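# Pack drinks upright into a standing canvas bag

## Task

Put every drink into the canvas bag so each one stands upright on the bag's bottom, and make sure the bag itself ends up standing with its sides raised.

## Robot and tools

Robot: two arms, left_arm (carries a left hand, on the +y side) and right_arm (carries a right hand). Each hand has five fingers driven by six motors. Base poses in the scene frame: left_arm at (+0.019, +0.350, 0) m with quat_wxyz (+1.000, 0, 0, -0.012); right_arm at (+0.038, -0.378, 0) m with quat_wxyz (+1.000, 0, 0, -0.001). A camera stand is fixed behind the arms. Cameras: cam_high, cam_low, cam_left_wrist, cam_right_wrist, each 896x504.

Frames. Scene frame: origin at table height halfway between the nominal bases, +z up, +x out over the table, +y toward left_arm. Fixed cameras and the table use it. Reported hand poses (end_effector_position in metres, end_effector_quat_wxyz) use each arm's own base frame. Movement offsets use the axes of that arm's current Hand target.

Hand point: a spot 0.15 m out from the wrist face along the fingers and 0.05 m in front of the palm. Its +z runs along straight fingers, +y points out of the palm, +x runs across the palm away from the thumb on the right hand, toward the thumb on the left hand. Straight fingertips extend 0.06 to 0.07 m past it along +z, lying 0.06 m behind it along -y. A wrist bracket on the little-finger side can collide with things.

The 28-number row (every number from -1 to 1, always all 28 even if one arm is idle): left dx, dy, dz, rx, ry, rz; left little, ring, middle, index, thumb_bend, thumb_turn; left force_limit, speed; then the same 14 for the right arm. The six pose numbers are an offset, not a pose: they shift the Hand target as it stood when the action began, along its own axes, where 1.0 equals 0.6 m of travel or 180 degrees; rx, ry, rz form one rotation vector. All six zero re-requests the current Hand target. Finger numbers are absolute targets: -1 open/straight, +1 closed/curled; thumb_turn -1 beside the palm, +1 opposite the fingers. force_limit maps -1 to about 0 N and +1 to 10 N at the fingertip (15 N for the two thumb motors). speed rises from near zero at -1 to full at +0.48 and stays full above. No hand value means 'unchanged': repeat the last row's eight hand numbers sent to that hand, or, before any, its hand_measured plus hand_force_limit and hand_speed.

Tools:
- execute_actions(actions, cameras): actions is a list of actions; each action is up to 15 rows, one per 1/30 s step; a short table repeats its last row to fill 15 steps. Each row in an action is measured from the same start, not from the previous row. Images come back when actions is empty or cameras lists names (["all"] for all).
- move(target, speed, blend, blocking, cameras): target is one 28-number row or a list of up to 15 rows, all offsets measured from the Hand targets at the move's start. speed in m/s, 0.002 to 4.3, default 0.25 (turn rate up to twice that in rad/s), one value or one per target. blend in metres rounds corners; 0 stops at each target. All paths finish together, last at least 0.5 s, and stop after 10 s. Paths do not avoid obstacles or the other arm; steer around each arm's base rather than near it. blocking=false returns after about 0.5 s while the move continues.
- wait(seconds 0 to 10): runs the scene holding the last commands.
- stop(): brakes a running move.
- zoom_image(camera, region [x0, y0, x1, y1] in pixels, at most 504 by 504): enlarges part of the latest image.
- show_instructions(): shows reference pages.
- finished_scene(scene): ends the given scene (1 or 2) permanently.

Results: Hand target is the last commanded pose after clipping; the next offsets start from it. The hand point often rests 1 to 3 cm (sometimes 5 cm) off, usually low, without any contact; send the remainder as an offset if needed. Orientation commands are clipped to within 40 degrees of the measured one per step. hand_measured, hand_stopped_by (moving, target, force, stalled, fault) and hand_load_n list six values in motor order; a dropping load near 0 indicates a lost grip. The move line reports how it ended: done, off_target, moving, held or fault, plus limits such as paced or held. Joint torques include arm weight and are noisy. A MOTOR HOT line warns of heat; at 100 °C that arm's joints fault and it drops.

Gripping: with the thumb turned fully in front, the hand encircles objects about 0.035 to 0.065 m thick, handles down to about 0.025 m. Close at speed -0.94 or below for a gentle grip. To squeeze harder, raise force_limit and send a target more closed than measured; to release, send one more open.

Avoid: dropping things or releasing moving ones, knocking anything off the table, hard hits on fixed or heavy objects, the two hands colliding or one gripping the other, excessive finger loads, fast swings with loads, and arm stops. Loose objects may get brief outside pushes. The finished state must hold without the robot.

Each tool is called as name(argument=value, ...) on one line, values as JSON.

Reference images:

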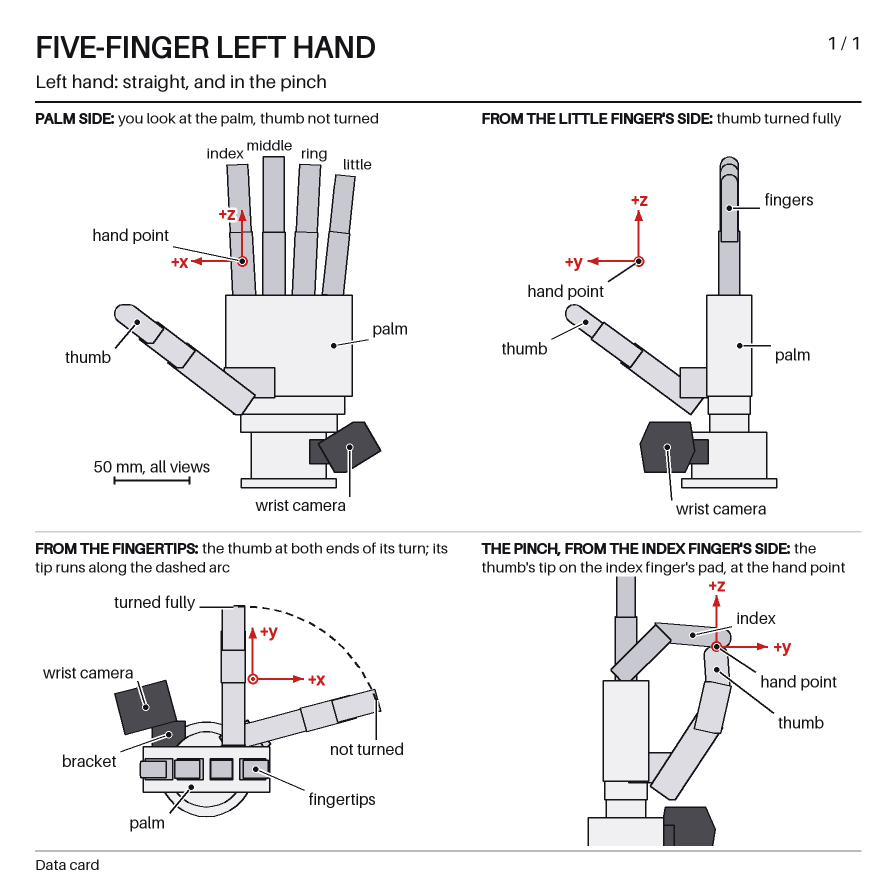

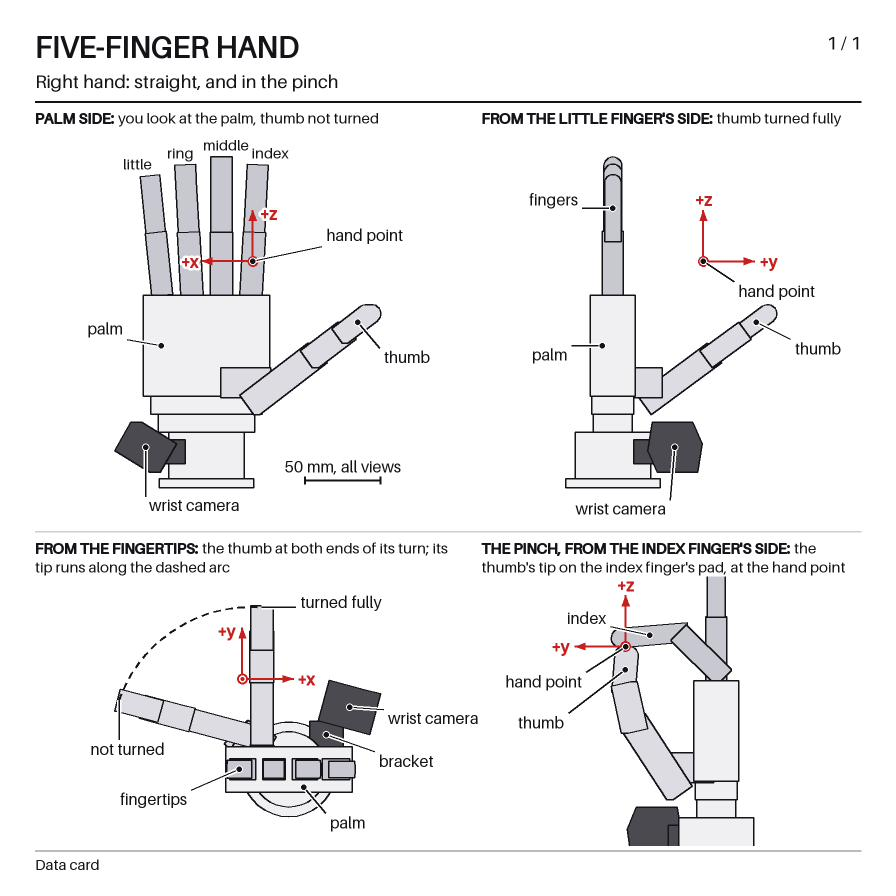

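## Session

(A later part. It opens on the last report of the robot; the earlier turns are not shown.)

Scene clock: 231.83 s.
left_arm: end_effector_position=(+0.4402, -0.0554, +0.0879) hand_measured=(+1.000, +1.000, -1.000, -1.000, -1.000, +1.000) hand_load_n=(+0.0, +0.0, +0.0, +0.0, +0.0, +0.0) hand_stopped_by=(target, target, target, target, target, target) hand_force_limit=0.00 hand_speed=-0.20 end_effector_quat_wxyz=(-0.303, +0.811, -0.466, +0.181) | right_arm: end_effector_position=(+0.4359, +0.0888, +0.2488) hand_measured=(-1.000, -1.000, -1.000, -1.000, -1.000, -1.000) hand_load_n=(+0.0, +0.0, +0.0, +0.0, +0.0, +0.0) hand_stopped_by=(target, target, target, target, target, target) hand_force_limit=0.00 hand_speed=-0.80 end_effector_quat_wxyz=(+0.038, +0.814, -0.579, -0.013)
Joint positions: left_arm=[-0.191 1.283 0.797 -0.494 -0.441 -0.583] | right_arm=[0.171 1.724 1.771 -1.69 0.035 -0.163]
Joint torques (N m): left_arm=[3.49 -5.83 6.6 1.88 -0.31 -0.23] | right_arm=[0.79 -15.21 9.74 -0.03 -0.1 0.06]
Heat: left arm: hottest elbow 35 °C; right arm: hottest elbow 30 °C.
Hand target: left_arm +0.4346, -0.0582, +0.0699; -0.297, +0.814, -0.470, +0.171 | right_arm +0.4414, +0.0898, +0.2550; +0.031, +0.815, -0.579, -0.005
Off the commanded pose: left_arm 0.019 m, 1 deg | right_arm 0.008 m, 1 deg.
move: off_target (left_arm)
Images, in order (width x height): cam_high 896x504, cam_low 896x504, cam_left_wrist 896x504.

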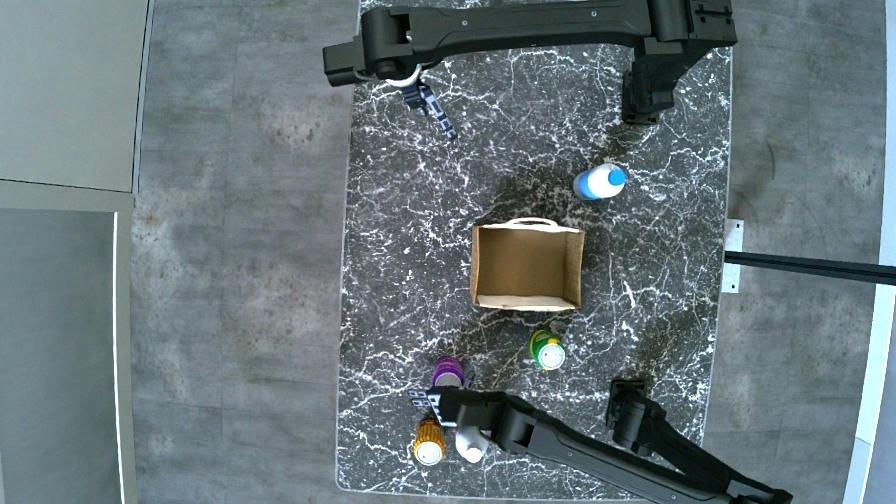

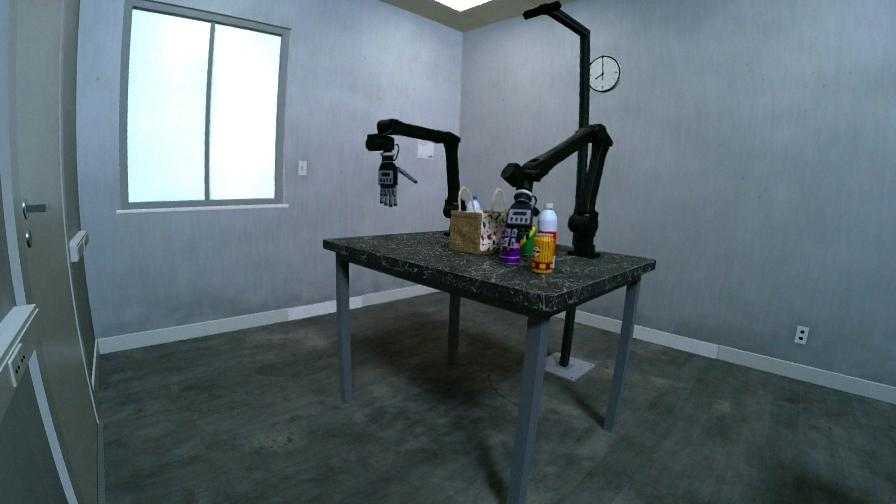

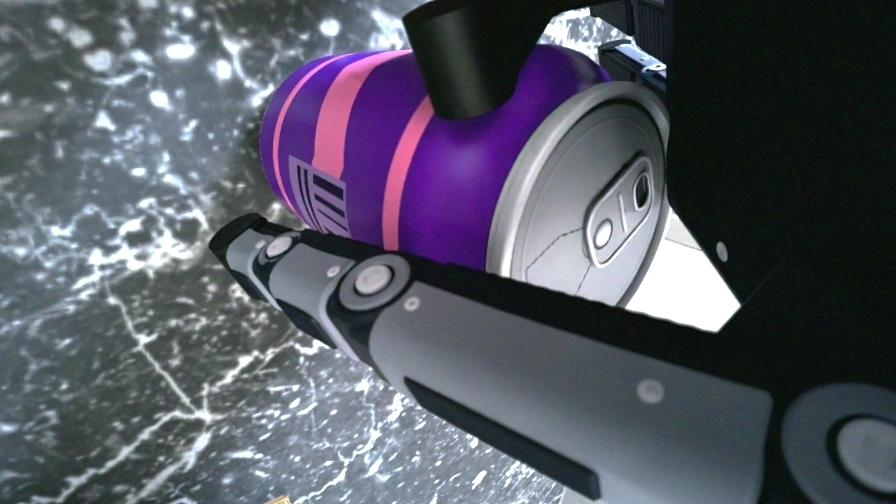

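execute_actions(actions=[[[0,0,0,0,0,0,1,1,0,0,0.4,1,0.1,-0.8,0,0,0,0,0,0,-1,-1,-1,-1,-1,-1,0,-0.8]],[[0,0,0,0,0,0,1,1,0,0,0.4,1,0.1,-0.8,0,0,0,0,0,0,-1,-1,-1,-1,-1,-1,0,-0.8]],[[0,0,0,0,0,0,1,1,0,0,0.4,1,0.1,-0.8,0,0,0,0,0,0,-1,-1,-1,-1,-1,-1,0,-0.8]]], cameras=["cam_left_wrist", "cam_high"])

Scene clock: 240.00 s.
left_arm: end_effector_position=(+0.4411, -0.0561, +0.0878) hand_measured=(+1.000, +1.000, -0.302, -0.340, -0.656, +1.000) hand_load_n=(+0.0, +0.0, +6.5, +7.0, +10.5, +0.0) hand_stopped_by=(target, target, force, force, force, target) hand_force_limit=0.10 hand_speed=-0.80 end_effector_quat_wxyz=(-0.303, +0.811, -0.466, +0.182) | right_arm: end_effector_position=(+0.4359, +0.0888, +0.2488) hand_measured=(-1.000, -1.000, -1.000, -1.000, -1.000, -1.000) hand_load_n=(+0.0, +0.0, +0.0, +0.0, +0.0, +0.0) hand_stopped_by=(target, target, target, target, target, target) hand_force_limit=0.00 hand_speed=-0.80 end_effector_quat_wxyz=(+0.038, +0.814, -0.579, -0.013)
Joint positions: left_arm=[-0.192 1.284 0.797 -0.49 -0.441 -0.583] | right_arm=[0.171 1.724 1.771 -1.69 0.035 -0.163]
Joint torques (N m): left_arm=[3.55 -6.01 6.46 1.7 -0.27 -0.18] | right_arm=[0.73 -15.21 9.73 -0.03 -0.1 0.06]
Heat: left arm: hottest elbow 35 °C; right arm: hottest elbow 30 °C.
Hand target: left_arm +0.4347, -0.0584, +0.0699; -0.297, +0.814, -0.470, +0.171 | right_arm +0.4414, +0.0898, +0.2550; +0.031, +0.815, -0.579, -0.005
Off the commanded pose: left_arm 0.019 m, 2 deg | right_arm 0.008 m, 1 deg.
Images, in order (width x height): cam_high 896x504, cam_left_wrist 896x504.

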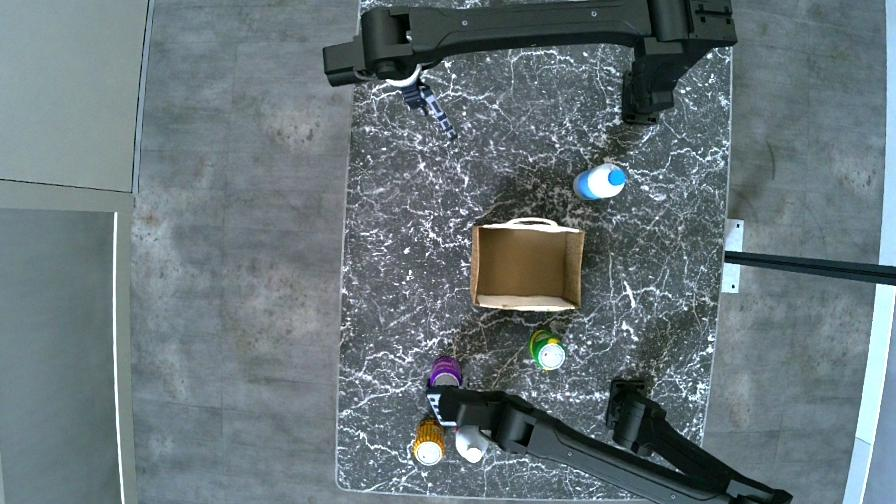

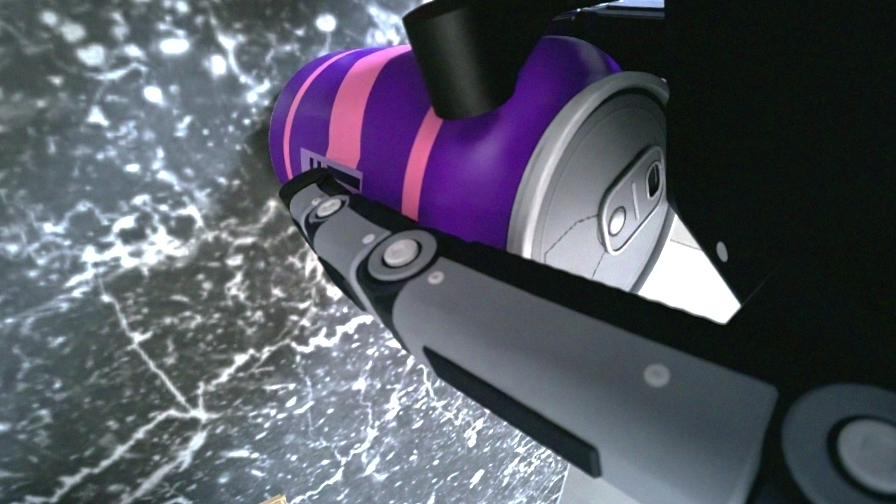

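move(target=[[0,-0.0536,-0.0638,0,0,0,1,1,0,0,0.4,1,0.1,-0.8,0,0,0,0,0,0,-1,-1,-1,-1,-1,-1,0,-0.8],[0,-0.2464,-0.2936,0,0,0,1,1,0,0,0.4,1,0.1,-0.8,0,0,0,0,0,0,-1,-1,-1,-1,-1,-1,0,-0.8]], speed=[0.06, 0.15], blend=[0.01, 0], cameras=["cam_high", "cam_low", "cam_left_wrist"])

Scene clock: 245.93 s.
left_arm: end_effector_position=(+0.4210, -0.0539, +0.2719) hand_measured=(+1.000, +1.000, -0.302, -0.338, -0.654, +1.000) hand_load_n=(+0.0, +0.0, +0.0, +0.0, +0.0, +0.0) hand_stopped_by=(target, target, force, force, force, target) hand_force_limit=0.10 hand_speed=-0.80 end_effector_quat_wxyz=(-0.289, +0.816, -0.477, +0.150) | right_arm: end_effector_position=(+0.4359, +0.0888, +0.2488) hand_measured=(-1.000, -1.000, -1.000, -1.000, -1.000, -1.000) hand_load_n=(-0.5, +0.0, +0.0, +0.0, +0.0, +0.0) hand_stopped_by=(target, target, target, target, target, target) hand_force_limit=0.00 hand_speed=-0.80 end_effector_quat_wxyz=(+0.038, +0.814, -0.579, -0.013)
Joint positions: left_arm=[-0.194 1.166 1.223 -1.112 -0.438 -0.59] | right_arm=[0.171 1.724 1.771 -1.69 0.035 -0.163]
Joint torques (N m): left_arm=[3.84 -6.59 13.35 0.53 -0.43 -0.08] | right_arm=[0.73 -15.15 9.74 -0.05 -0.1 0.06]
Heat: left arm: hottest elbow 36 °C; right arm: hottest elbow 30 °C.
Hand target: left_arm +0.4346, -0.0584, +0.2997; -0.297, +0.814, -0.470, +0.171 | right_arm +0.4414, +0.0898, +0.2550; +0.031, +0.815, -0.579, -0.005
Off the commanded pose: left_arm 0.031 m, 3 deg | right_arm 0.008 m, 1 deg.
move: off_target (left_arm)
Images, in order (width x height): cam_high 896x504, cam_low 896x504, cam_left_wrist 896x504.

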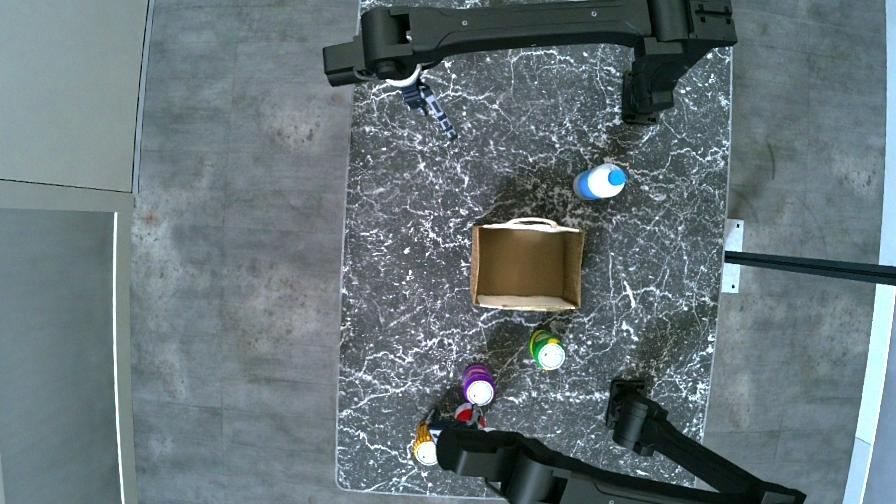

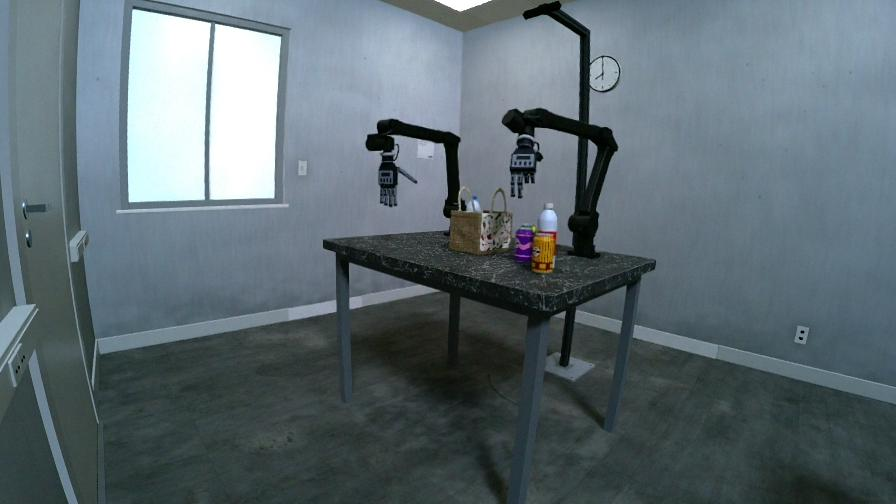

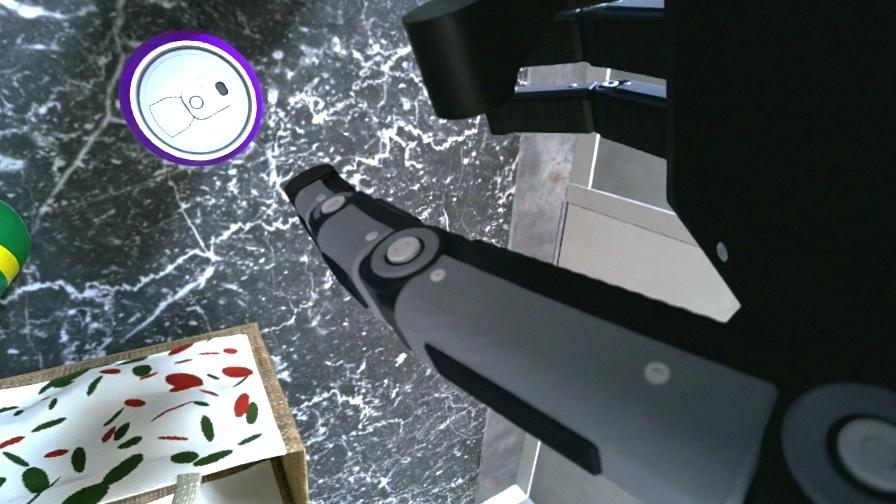

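zoom_image(camera="cam_high", region=[390, 340, 510, 490])

zoom_image(camera="cam_low", region=[460, 120, 600, 290])

Scaled by 3.360.

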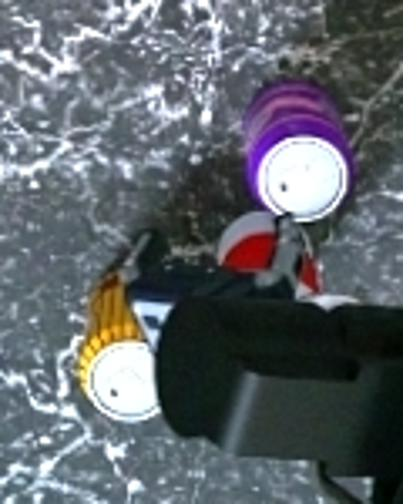

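Scaled by 2.965.

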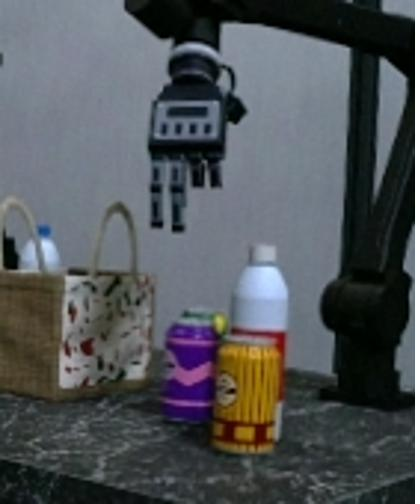

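move(target=[[0,0,0,0,0,0,1,1,-1,-1,-1,1,0.1,-0.2,0,0,0,0,0,0,-1,-1,-1,-1,-1,-1,0,-0.8],[-0.0435,0.1063,-0.0246,0.055,0.0788,0.0788,1,1,-1,-1,-1,1,0.1,-0.2,0,0,0,0,0,0,-1,-1,-1,-1,-1,-1,0,-0.8],[-0.0435,0.1813,0.0648,0.055,0.0788,0.0788,1,1,-1,-1,-1,1,0.1,-0.2,0,0,0,0,0,0,-1,-1,-1,-1,-1,-1,0,-0.8]], speed=0.15, cameras=["cam_high", "cam_low", "cam_left_wrist"])

zoom_image(camera="cam_high", region=[390, 340, 510, 490])

Scene clock: 294.03 s.
left_arm: end_effector_position=(+0.3725, -0.0637, +0.2074) hand_measured=(+1.000, +1.000, -1.000, -1.000, -1.000, +1.000) hand_load_n=(+0.0, +0.0, -0.5, +0.0, +0.0, +0.0) hand_stopped_by=(target, target, target, target, target, target) hand_force_limit=0.10 hand_speed=-0.20 end_effector_quat_wxyz=(-0.325, +0.699, -0.576, +0.272) | right_arm: end_effector_position=(+0.4359, +0.0888, +0.2488) hand_measured=(-1.000, -1.000, -1.000, -1.000, -1.000, -1.000) hand_load_n=(+0.0, +0.0, +0.0, +0.0, +0.0, +0.0) hand_stopped_by=(target, target, target, target, target, target) hand_force_limit=0.00 hand_speed=-0.80 end_effector_quat_wxyz=(+0.038, +0.814, -0.579, -0.013)
Joint positions: left_arm=[-0.201 0.865 0.772 -0.64 -0.292 -0.262] | right_arm=[0.171 1.724 1.771 -1.69 0.035 -0.163]
Joint torques (N m): left_arm=[3.37 -3.02 8.06 2.21 -0.03 0.06] | right_arm=[0.73 -15.21 9.74 -0.03 -0.1 0.06]
Motor temperatures (°C): left_arm=[25 28 46 24 21 23] | right_arm=[25 25 30 23 23 20]
Heat: left arm: hottest elbow 46 °C; right arm: hottest elbow 30 °C.
Hand target: left_arm +0.3711, -0.0650, +0.2002; -0.324, +0.694, -0.582, +0.272 | right_arm +0.4414, +0.0898, +0.2550; +0.031, +0.815, -0.579, -0.005
Off the commanded pose: left_arm 0.008 m, 1 deg | right_arm 0.008 m, 1 deg.
move: done
Images, in order (width x height): cam_high 896x504, cam_low 896x504, cam_left_wrist 896x504.

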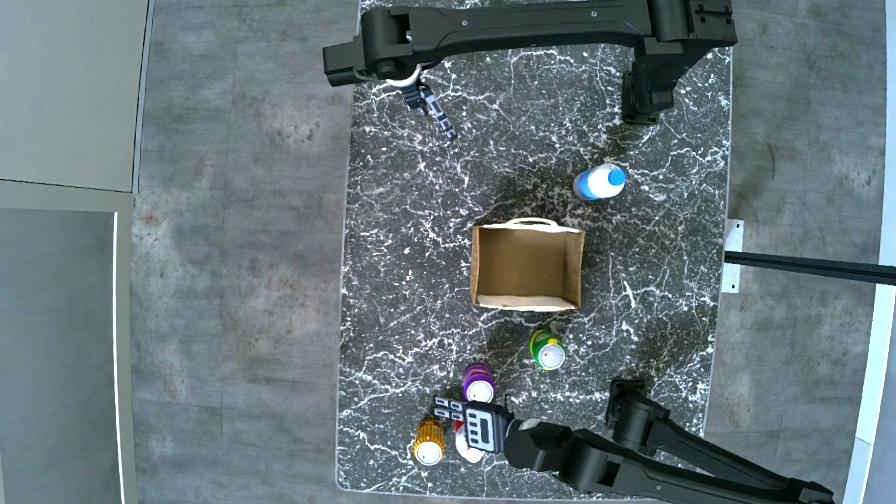

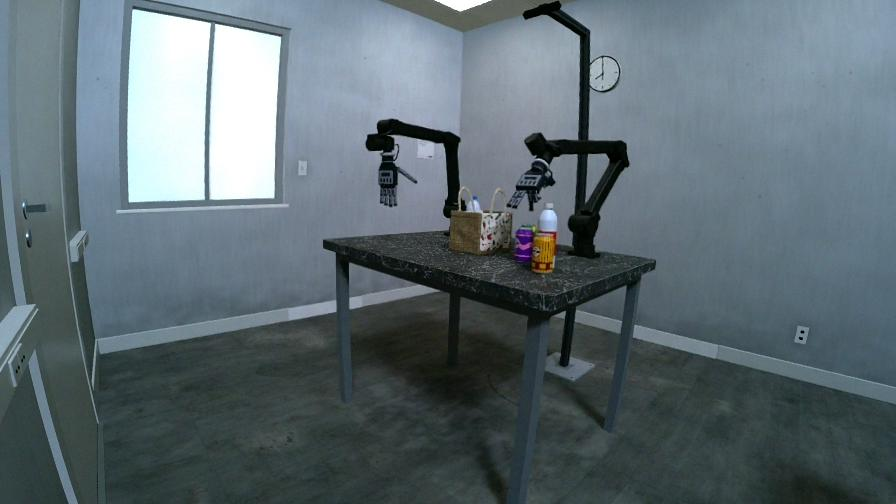

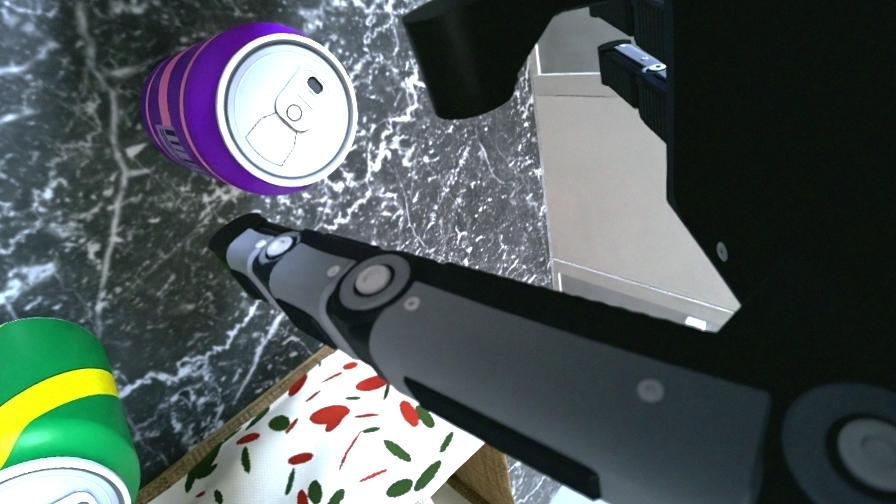

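Scaled by 3.360.

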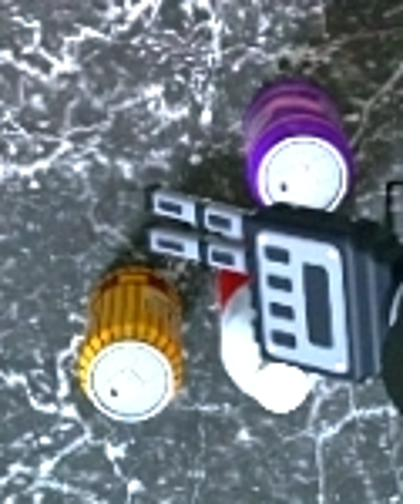

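move(target=[[-0.0012,0.1127,0.086,0,0,0,1,1,-1,-1,-1,1,0.1,-0.2,0,0,0,0,0,0,-1,-1,-1,-1,-1,-1,0,-0.8],[-0.0012,0.1574,0.1235,0,0,0,1,1,-1,-1,-1,1,0.1,-0.2,0,0,0,0,0,0,-1,-1,-1,-1,-1,-1,0,-0.8]], speed=[0.12, 0.06], blend=[0.01, 0], cameras=["cam_high", "cam_low", "cam_left_wrist"])

zoom_image(camera="cam_high", region=[390, 340, 510, 490])

Scene clock: 301.87 s.
left_arm: end_effector_position=(+0.3814, -0.0653, +0.1144) hand_measured=(+1.000, +1.000, -1.000, -1.000, -1.000, +1.000) hand_load_n=(+0.5, -1.0, +0.0, +0.0, +0.0, +0.0) hand_stopped_by=(target, target, target, target, target, target) hand_force_limit=0.10 hand_speed=-0.20 end_effector_quat_wxyz=(-0.341, +0.690, -0.564, +0.300) | right_arm: end_effector_position=(+0.4359, +0.0888, +0.2488) hand_measured=(-1.000, -1.000, -1.000, -1.000, -1.000, -1.000) hand_load_n=(+0.0, +0.0, +0.0, +0.0, +0.0, +0.0) hand_stopped_by=(target, target, target, target, target, target) hand_force_limit=0.00 hand_speed=-0.80 end_effector_quat_wxyz=(+0.038, +0.814, -0.579, -0.013)
Joint positions: left_arm=[-0.201 0.938 0.522 -0.245 -0.293 -0.258] | right_arm=[0.171 1.724 1.771 -1.69 0.035 -0.163]
Joint torques (N m): left_arm=[3.25 -1.08 5.96 1.62 -0.03 0] | right_arm=[0.73 -15.21 9.73 -0.03 -0.1 0.07]
Heat: left arm: hottest elbow 44 °C; right arm: hottest elbow 30 °C.
Hand target: left_arm +0.3671, -0.0649, +0.0802; -0.324, +0.694, -0.583, +0.272 | right_arm +0.4414, +0.0898, +0.2550; +0.031, +0.815, -0.579, -0.005
Off the commanded pose: left_arm 0.037 m, 4 deg | right_arm 0.008 m, 1 deg.
move: off_target (left_arm)
Images, in order (width x height): cam_high 896x504, cam_low 896x504, cam_left_wrist 896x504.

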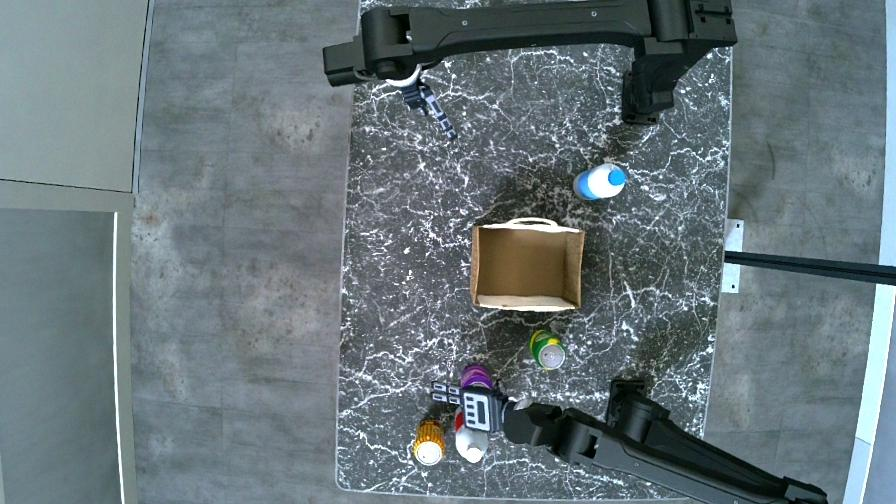

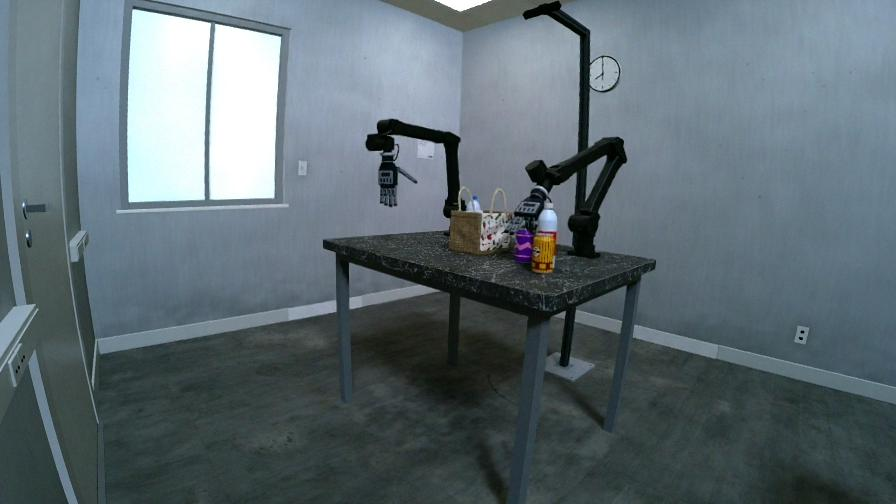

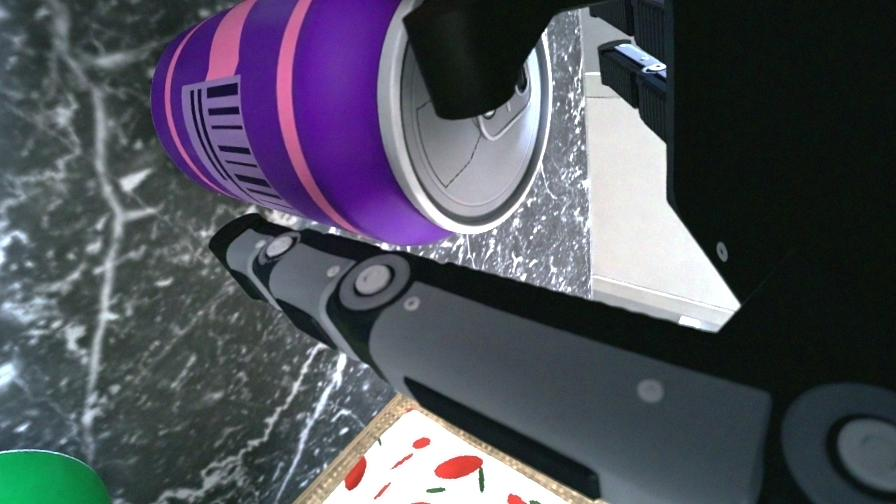

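Scaled by 3.360.

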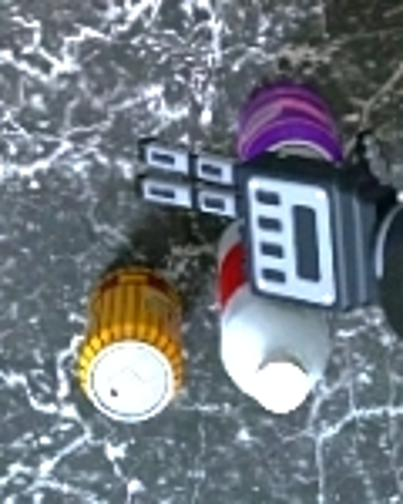

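move(target=[[-0.0025,-0.0766,-0.0643,0,0,0,1,1,-1,-1,-1,1,0.1,-0.2,0,0,0,0,0,0,-1,-1,-1,-1,-1,-1,0,-0.8],[0.002,-0.0766,-0.0643,0,0,0,-1,-1,-1,-1,-1,1,0.1,-0.2,0,0,0,0,0,0,-1,-1,-1,-1,-1,-1,0,-0.8],[0.002,-0.0074,0.0088,0,0,0,-1,-1,-1,-1,-1,1,0.1,-0.2,0,0,0,0,0,0,-1,-1,-1,-1,-1,-1,0,-0.8]], speed=[0.1, 0.1, 0.06], cameras=["cam_high", "cam_low", "cam_left_wrist"])

zoom_image(camera="cam_high", region=[390, 340, 510, 490])

Scene clock: 310.63 s.
left_arm: end_effector_position=(+0.3794, -0.0664, +0.0946) hand_measured=(-1.000, -1.000, -1.000, -1.000, -1.000, +1.000) hand_load_n=(+0.0, +0.0, +0.0, +0.0, +0.0, +0.0) hand_stopped_by=(target, target, target, target, target, target) hand_force_limit=0.10 hand_speed=-0.20 end_effector_quat_wxyz=(-0.329, +0.694, -0.575, +0.281) | right_arm: end_effector_position=(+0.4359, +0.0888, +0.2488) hand_measured=(-1.000, -1.000, -1.000, -1.000, -1.000, -1.000) hand_load_n=(+0.0, +0.0, +0.0, +0.0, +0.0, +0.0) hand_stopped_by=(target, target, target, target, target, target) hand_force_limit=0.00 hand_speed=-0.80 end_effector_quat_wxyz=(+0.038, +0.814, -0.579, -0.013)
Joint positions: left_arm=[-0.204 0.989 0.518 -0.24 -0.291 -0.257] | right_arm=[0.171 1.724 1.771 -1.69 0.035 -0.163]
Joint torques (N m): left_arm=[4.42 -2.32 6.94 2.33 0 -0.04] | right_arm=[0.79 -15.21 9.73 -0.05 -0.1 0.07]
Heat: left arm: hottest elbow 42 °C; right arm: hottest elbow 30 °C.
Hand target: left_arm +0.3740, -0.0649, +0.0801; -0.324, +0.694, -0.583, +0.272 | right_arm +0.4414, +0.0898, +0.2550; +0.031, +0.815, -0.579, -0.005
Off the commanded pose: left_arm 0.015 m, 2 deg | right_arm 0.008 m, 1 deg.
move: off_target (left_arm); target 2's new numbers were sent with left_arm's hand 0.030 m and 2 deg from that target
Images, in order (width x height): cam_high 896x504, cam_low 896x504, cam_left_wrist 896x504.

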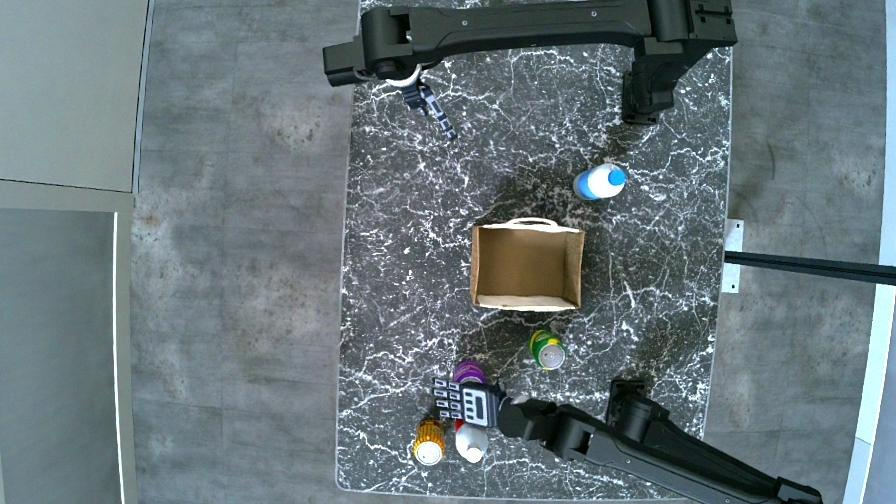

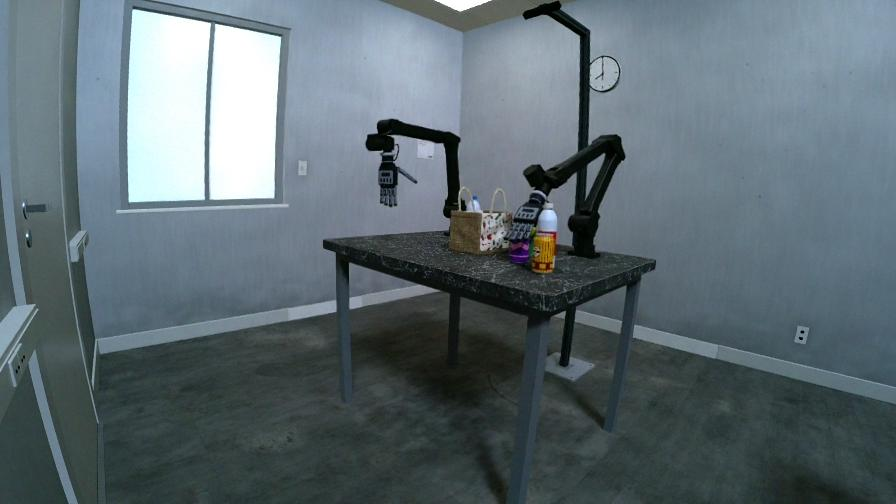

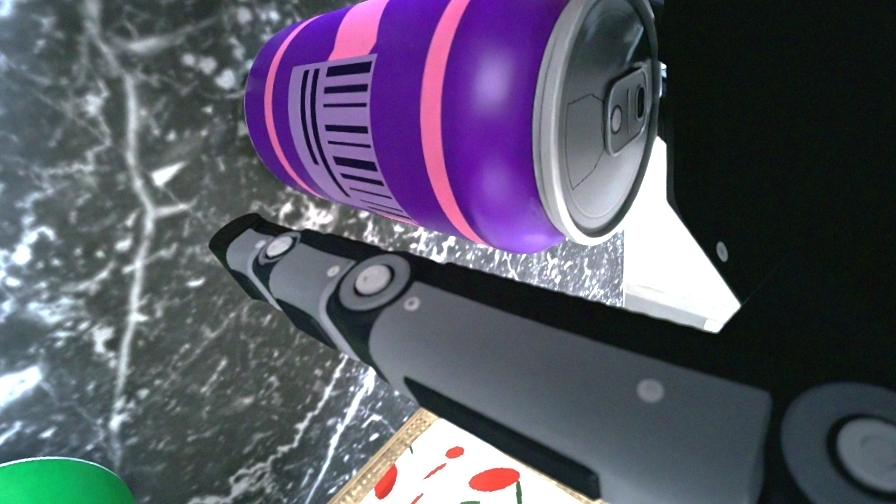

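Scaled by 3.360.

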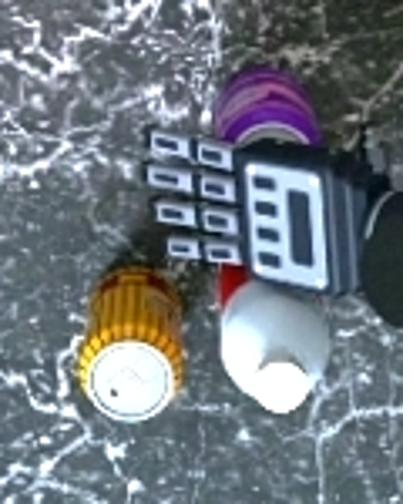

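move(target=[0.0012,0.0188,0.0243,0,0,0,-1,-1,-1,-1,-1,1,0.1,-0.2,0,0,0,0,0,0,-1,-1,-1,-1,-1,-1,0,-0.8], speed=0.05)

execute_actions(actions=[[[0,0,0,0,0,0,-1,-1,0,0,0.4,1,0.3,-0.85,0,0,0,0,0,0,-1,-1,-1,-1,-1,-1,0,-0.8]],[[0,0,0,0,0,0,-1,-1,0,0,0.4,1,0.3,-0.85,0,0,0,0,0,0,-1,-1,-1,-1,-1,-1,0,-0.8]],[[0,0,0,0,0,0,-1,-1,0,0,0.4,1,0.3,-0.85,0,0,0,0,0,0,-1,-1,-1,-1,-1,-1,0,-0.8]]], cameras=["cam_left_wrist", "cam_high"])

zoom_image(camera="cam_high", region=[390, 340, 510, 490])

Scene clock: 319.87 s.
left_arm: end_effector_position=(+0.3895, -0.0686, +0.0862) hand_measured=(-1.000, -1.000, -1.000, -1.000, -1.000, +1.000) hand_load_n=(+0.0, +0.0, +0.0, +0.0, +0.0, +0.0) hand_stopped_by=(target, target, target, target, target, target) hand_force_limit=0.10 hand_speed=-0.20 end_effector_quat_wxyz=(-0.335, +0.691, -0.570, +0.292) | right_arm: end_effector_position=(+0.4359, +0.0888, +0.2488) hand_measured=(-1.000, -1.000, -1.000, -1.000, -1.000, -1.000) hand_load_n=(+0.0, +0.0, +0.0, +0.0, +0.0, +0.0) hand_stopped_by=(target, target, target, target, target, target) hand_force_limit=0.00 hand_speed=-0.80 end_effector_quat_wxyz=(+0.038, +0.814, -0.579, -0.013)
Joint positions: left_arm=[-0.204 1.031 0.503 -0.155 -0.29 -0.257] | right_arm=[0.171 1.724 1.771 -1.69 0.035 -0.163]
Joint torques (N m): left_arm=[5.36 -1.9 6.37 1.72 0.09 0.08] | right_arm=[0.73 -15.21 9.73 -0.03 -0.1 0.06]
Motor temperatures (°C): left_arm=[25 27 41 24 21 23] | right_arm=[25 25 31 23 23 20]
Heat: left arm: hottest elbow 41 °C; right arm: hottest elbow 31 °C.
Hand target: left_arm +0.3781, -0.0649, +0.0622; -0.324, +0.694, -0.583, +0.272 | right_arm +0.4414, +0.0898, +0.2550; +0.031, +0.815, -0.579, -0.005
Off the commanded pose: left_arm 0.027 m, 3 deg | right_arm 0.008 m, 1 deg.
move: off_target (left_arm)

Scene clock: 322.03 s.
left_arm: end_effector_position=(+0.3896, -0.0692, +0.0852) hand_measured=(-1.000, -1.000, -0.268, -0.212, -0.724, +1.000) hand_load_n=(+0.0, +0.0, +7.0, +9.5, +19.0, +0.0) hand_stopped_by=(target, target, force, force, force, target) hand_force_limit=0.30 hand_speed=-0.85 end_effector_quat_wxyz=(-0.334, +0.691, -0.571, +0.293) | right_arm: end_effector_position=(+0.4359, +0.0888, +0.2488) hand_measured=(-1.000, -1.000, -1.000, -1.000, -1.000, -1.000) hand_load_n=(+0.0, +0.0, +0.0, +0.0, +0.0, +0.0) hand_stopped_by=(target, target, target, target, target, target) hand_force_limit=0.00 hand_speed=-0.80 end_effector_quat_wxyz=(+0.038, +0.814, -0.579, -0.013)
Joint positions: left_arm=[-0.204 1.034 0.502 -0.152 -0.287 -0.257] | right_arm=[0.171 1.724 1.771 -1.69 0.035 -0.163]
Joint torques (N m): left_arm=[4.84 -2.49 6.34 1.68 -0.01 0] | right_arm=[0.73 -15.21 9.73 -0.03 -0.1 0.07]
Heat: left arm: hottest elbow 40 °C; right arm: hottest elbow 31 °C.
Hand target: left_arm +0.3781, -0.0650, +0.0622; -0.324, +0.694, -0.583, +0.272 | right_arm +0.4414, +0.0898, +0.2550; +0.031, +0.815, -0.579, -0.005
Off the commanded pose: left_arm 0.026 m, 3 deg | right_arm 0.008 m, 1 deg.
Images, in order (width x height): cam_high 896x504, cam_left_wrist 896x504.

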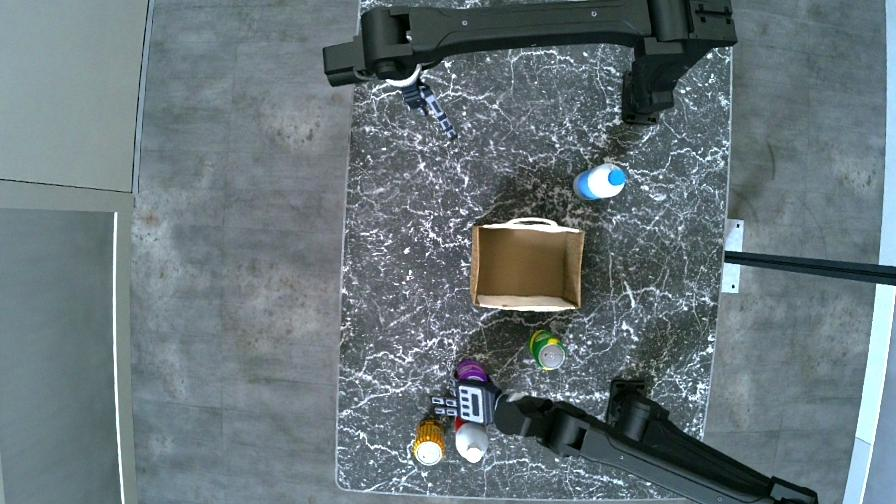

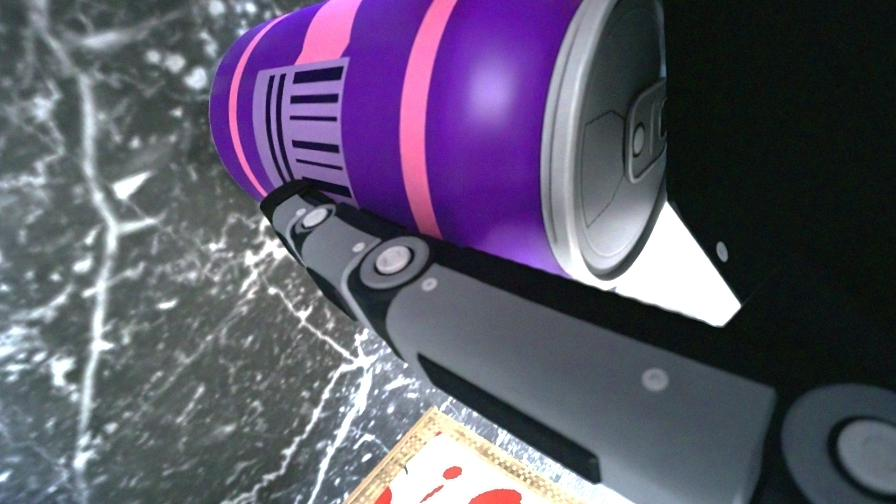

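Scaled by 3.360.

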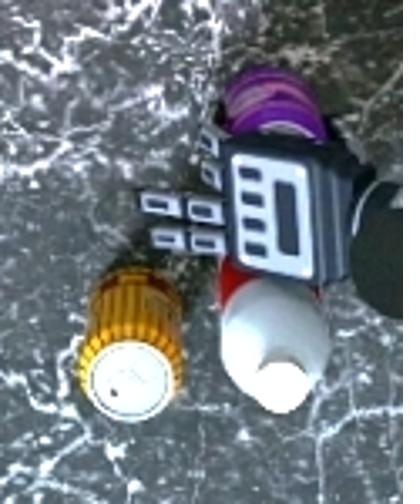

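move(target=[0.0122,-0.1357,-0.0613,0,0,0,-1,-1,0,0,0.4,1,0.3,-0.85,0,0,0,0,0,0,-1,-1,-1,-1,-1,-1,0,-0.8], speed=0.06, cameras=["cam_left_wrist", "cam_high", "cam_low"])

zoom_image(camera="cam_low", region=[460, 120, 600, 290])

Scene clock: 331.07 s.
left_arm: end_effector_position=(+0.3654, -0.0637, +0.0917) hand_measured=(-1.000, -1.000, -0.268, -0.212, -0.724, +1.000) hand_load_n=(+0.0, +0.0, +7.0, +9.5, +19.0, +0.0) hand_stopped_by=(target, target, force, force, force, target) hand_force_limit=0.30 hand_speed=-0.85 end_effector_quat_wxyz=(-0.297, +0.705, -0.603, +0.226) | right_arm: end_effector_position=(+0.4359, +0.0888, +0.2488) hand_measured=(-1.000, -1.000, -1.000, -1.000, -1.000, -1.000) hand_load_n=(+0.0, +0.0, +0.0, +0.0, +0.0, +0.0) hand_stopped_by=(target, target, target, target, target, target) hand_force_limit=0.00 hand_speed=-0.80 end_effector_quat_wxyz=(+0.038, +0.814, -0.579, -0.013)
Joint positions: left_arm=[-0.201 1.019 0.592 -0.423 -0.283 -0.251] | right_arm=[0.171 1.724 1.771 -1.69 0.035 -0.163]
Joint torques (N m): left_arm=[4.89 -5.48 15.05 1.48 -0.09 0.05] | right_arm=[0.79 -15.21 9.73 -0.05 -0.1 0.06]
Heat: left arm: hottest elbow 39 °C; right arm: hottest elbow 31 °C.
Hand target: left_arm +0.4032, -0.0681, +0.1483; -0.324, +0.694, -0.583, +0.272 | right_arm +0.4414, +0.0898, +0.2550; +0.031, +0.815, -0.579, -0.005
Off the commanded pose: left_arm 0.068 m, 7 deg | right_arm 0.008 m, 1 deg.
move: off_target (left_arm)
Images, in order (width x height): cam_high 896x504, cam_low 896x504, cam_left_wrist 896x504.

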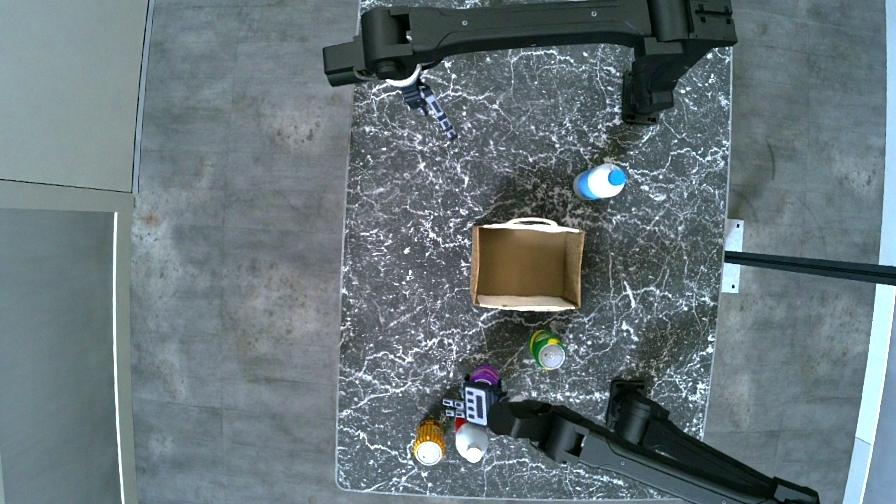

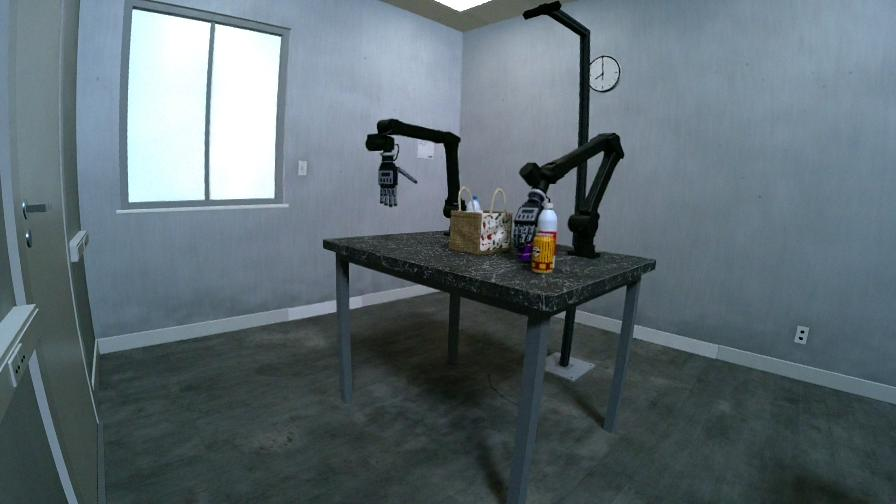

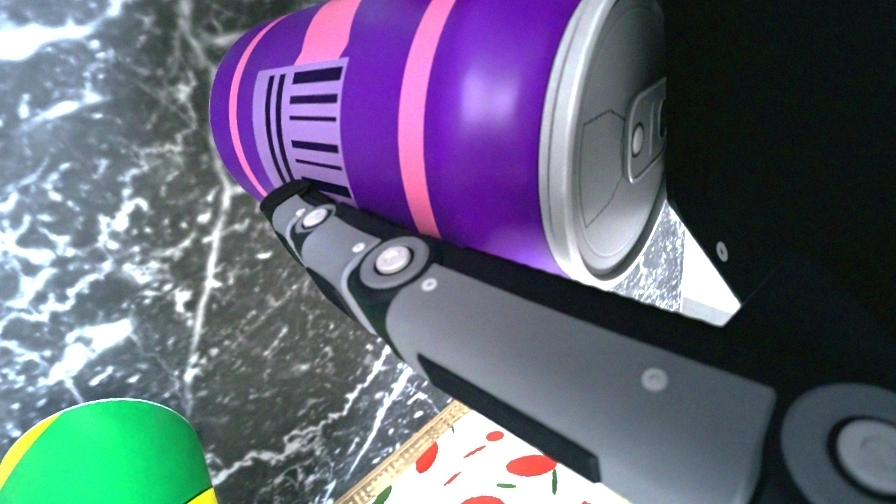

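Scaled by 2.965.

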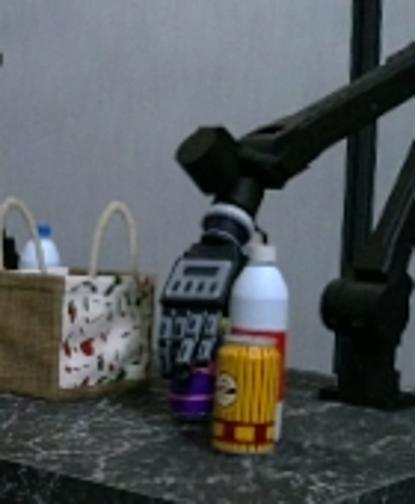

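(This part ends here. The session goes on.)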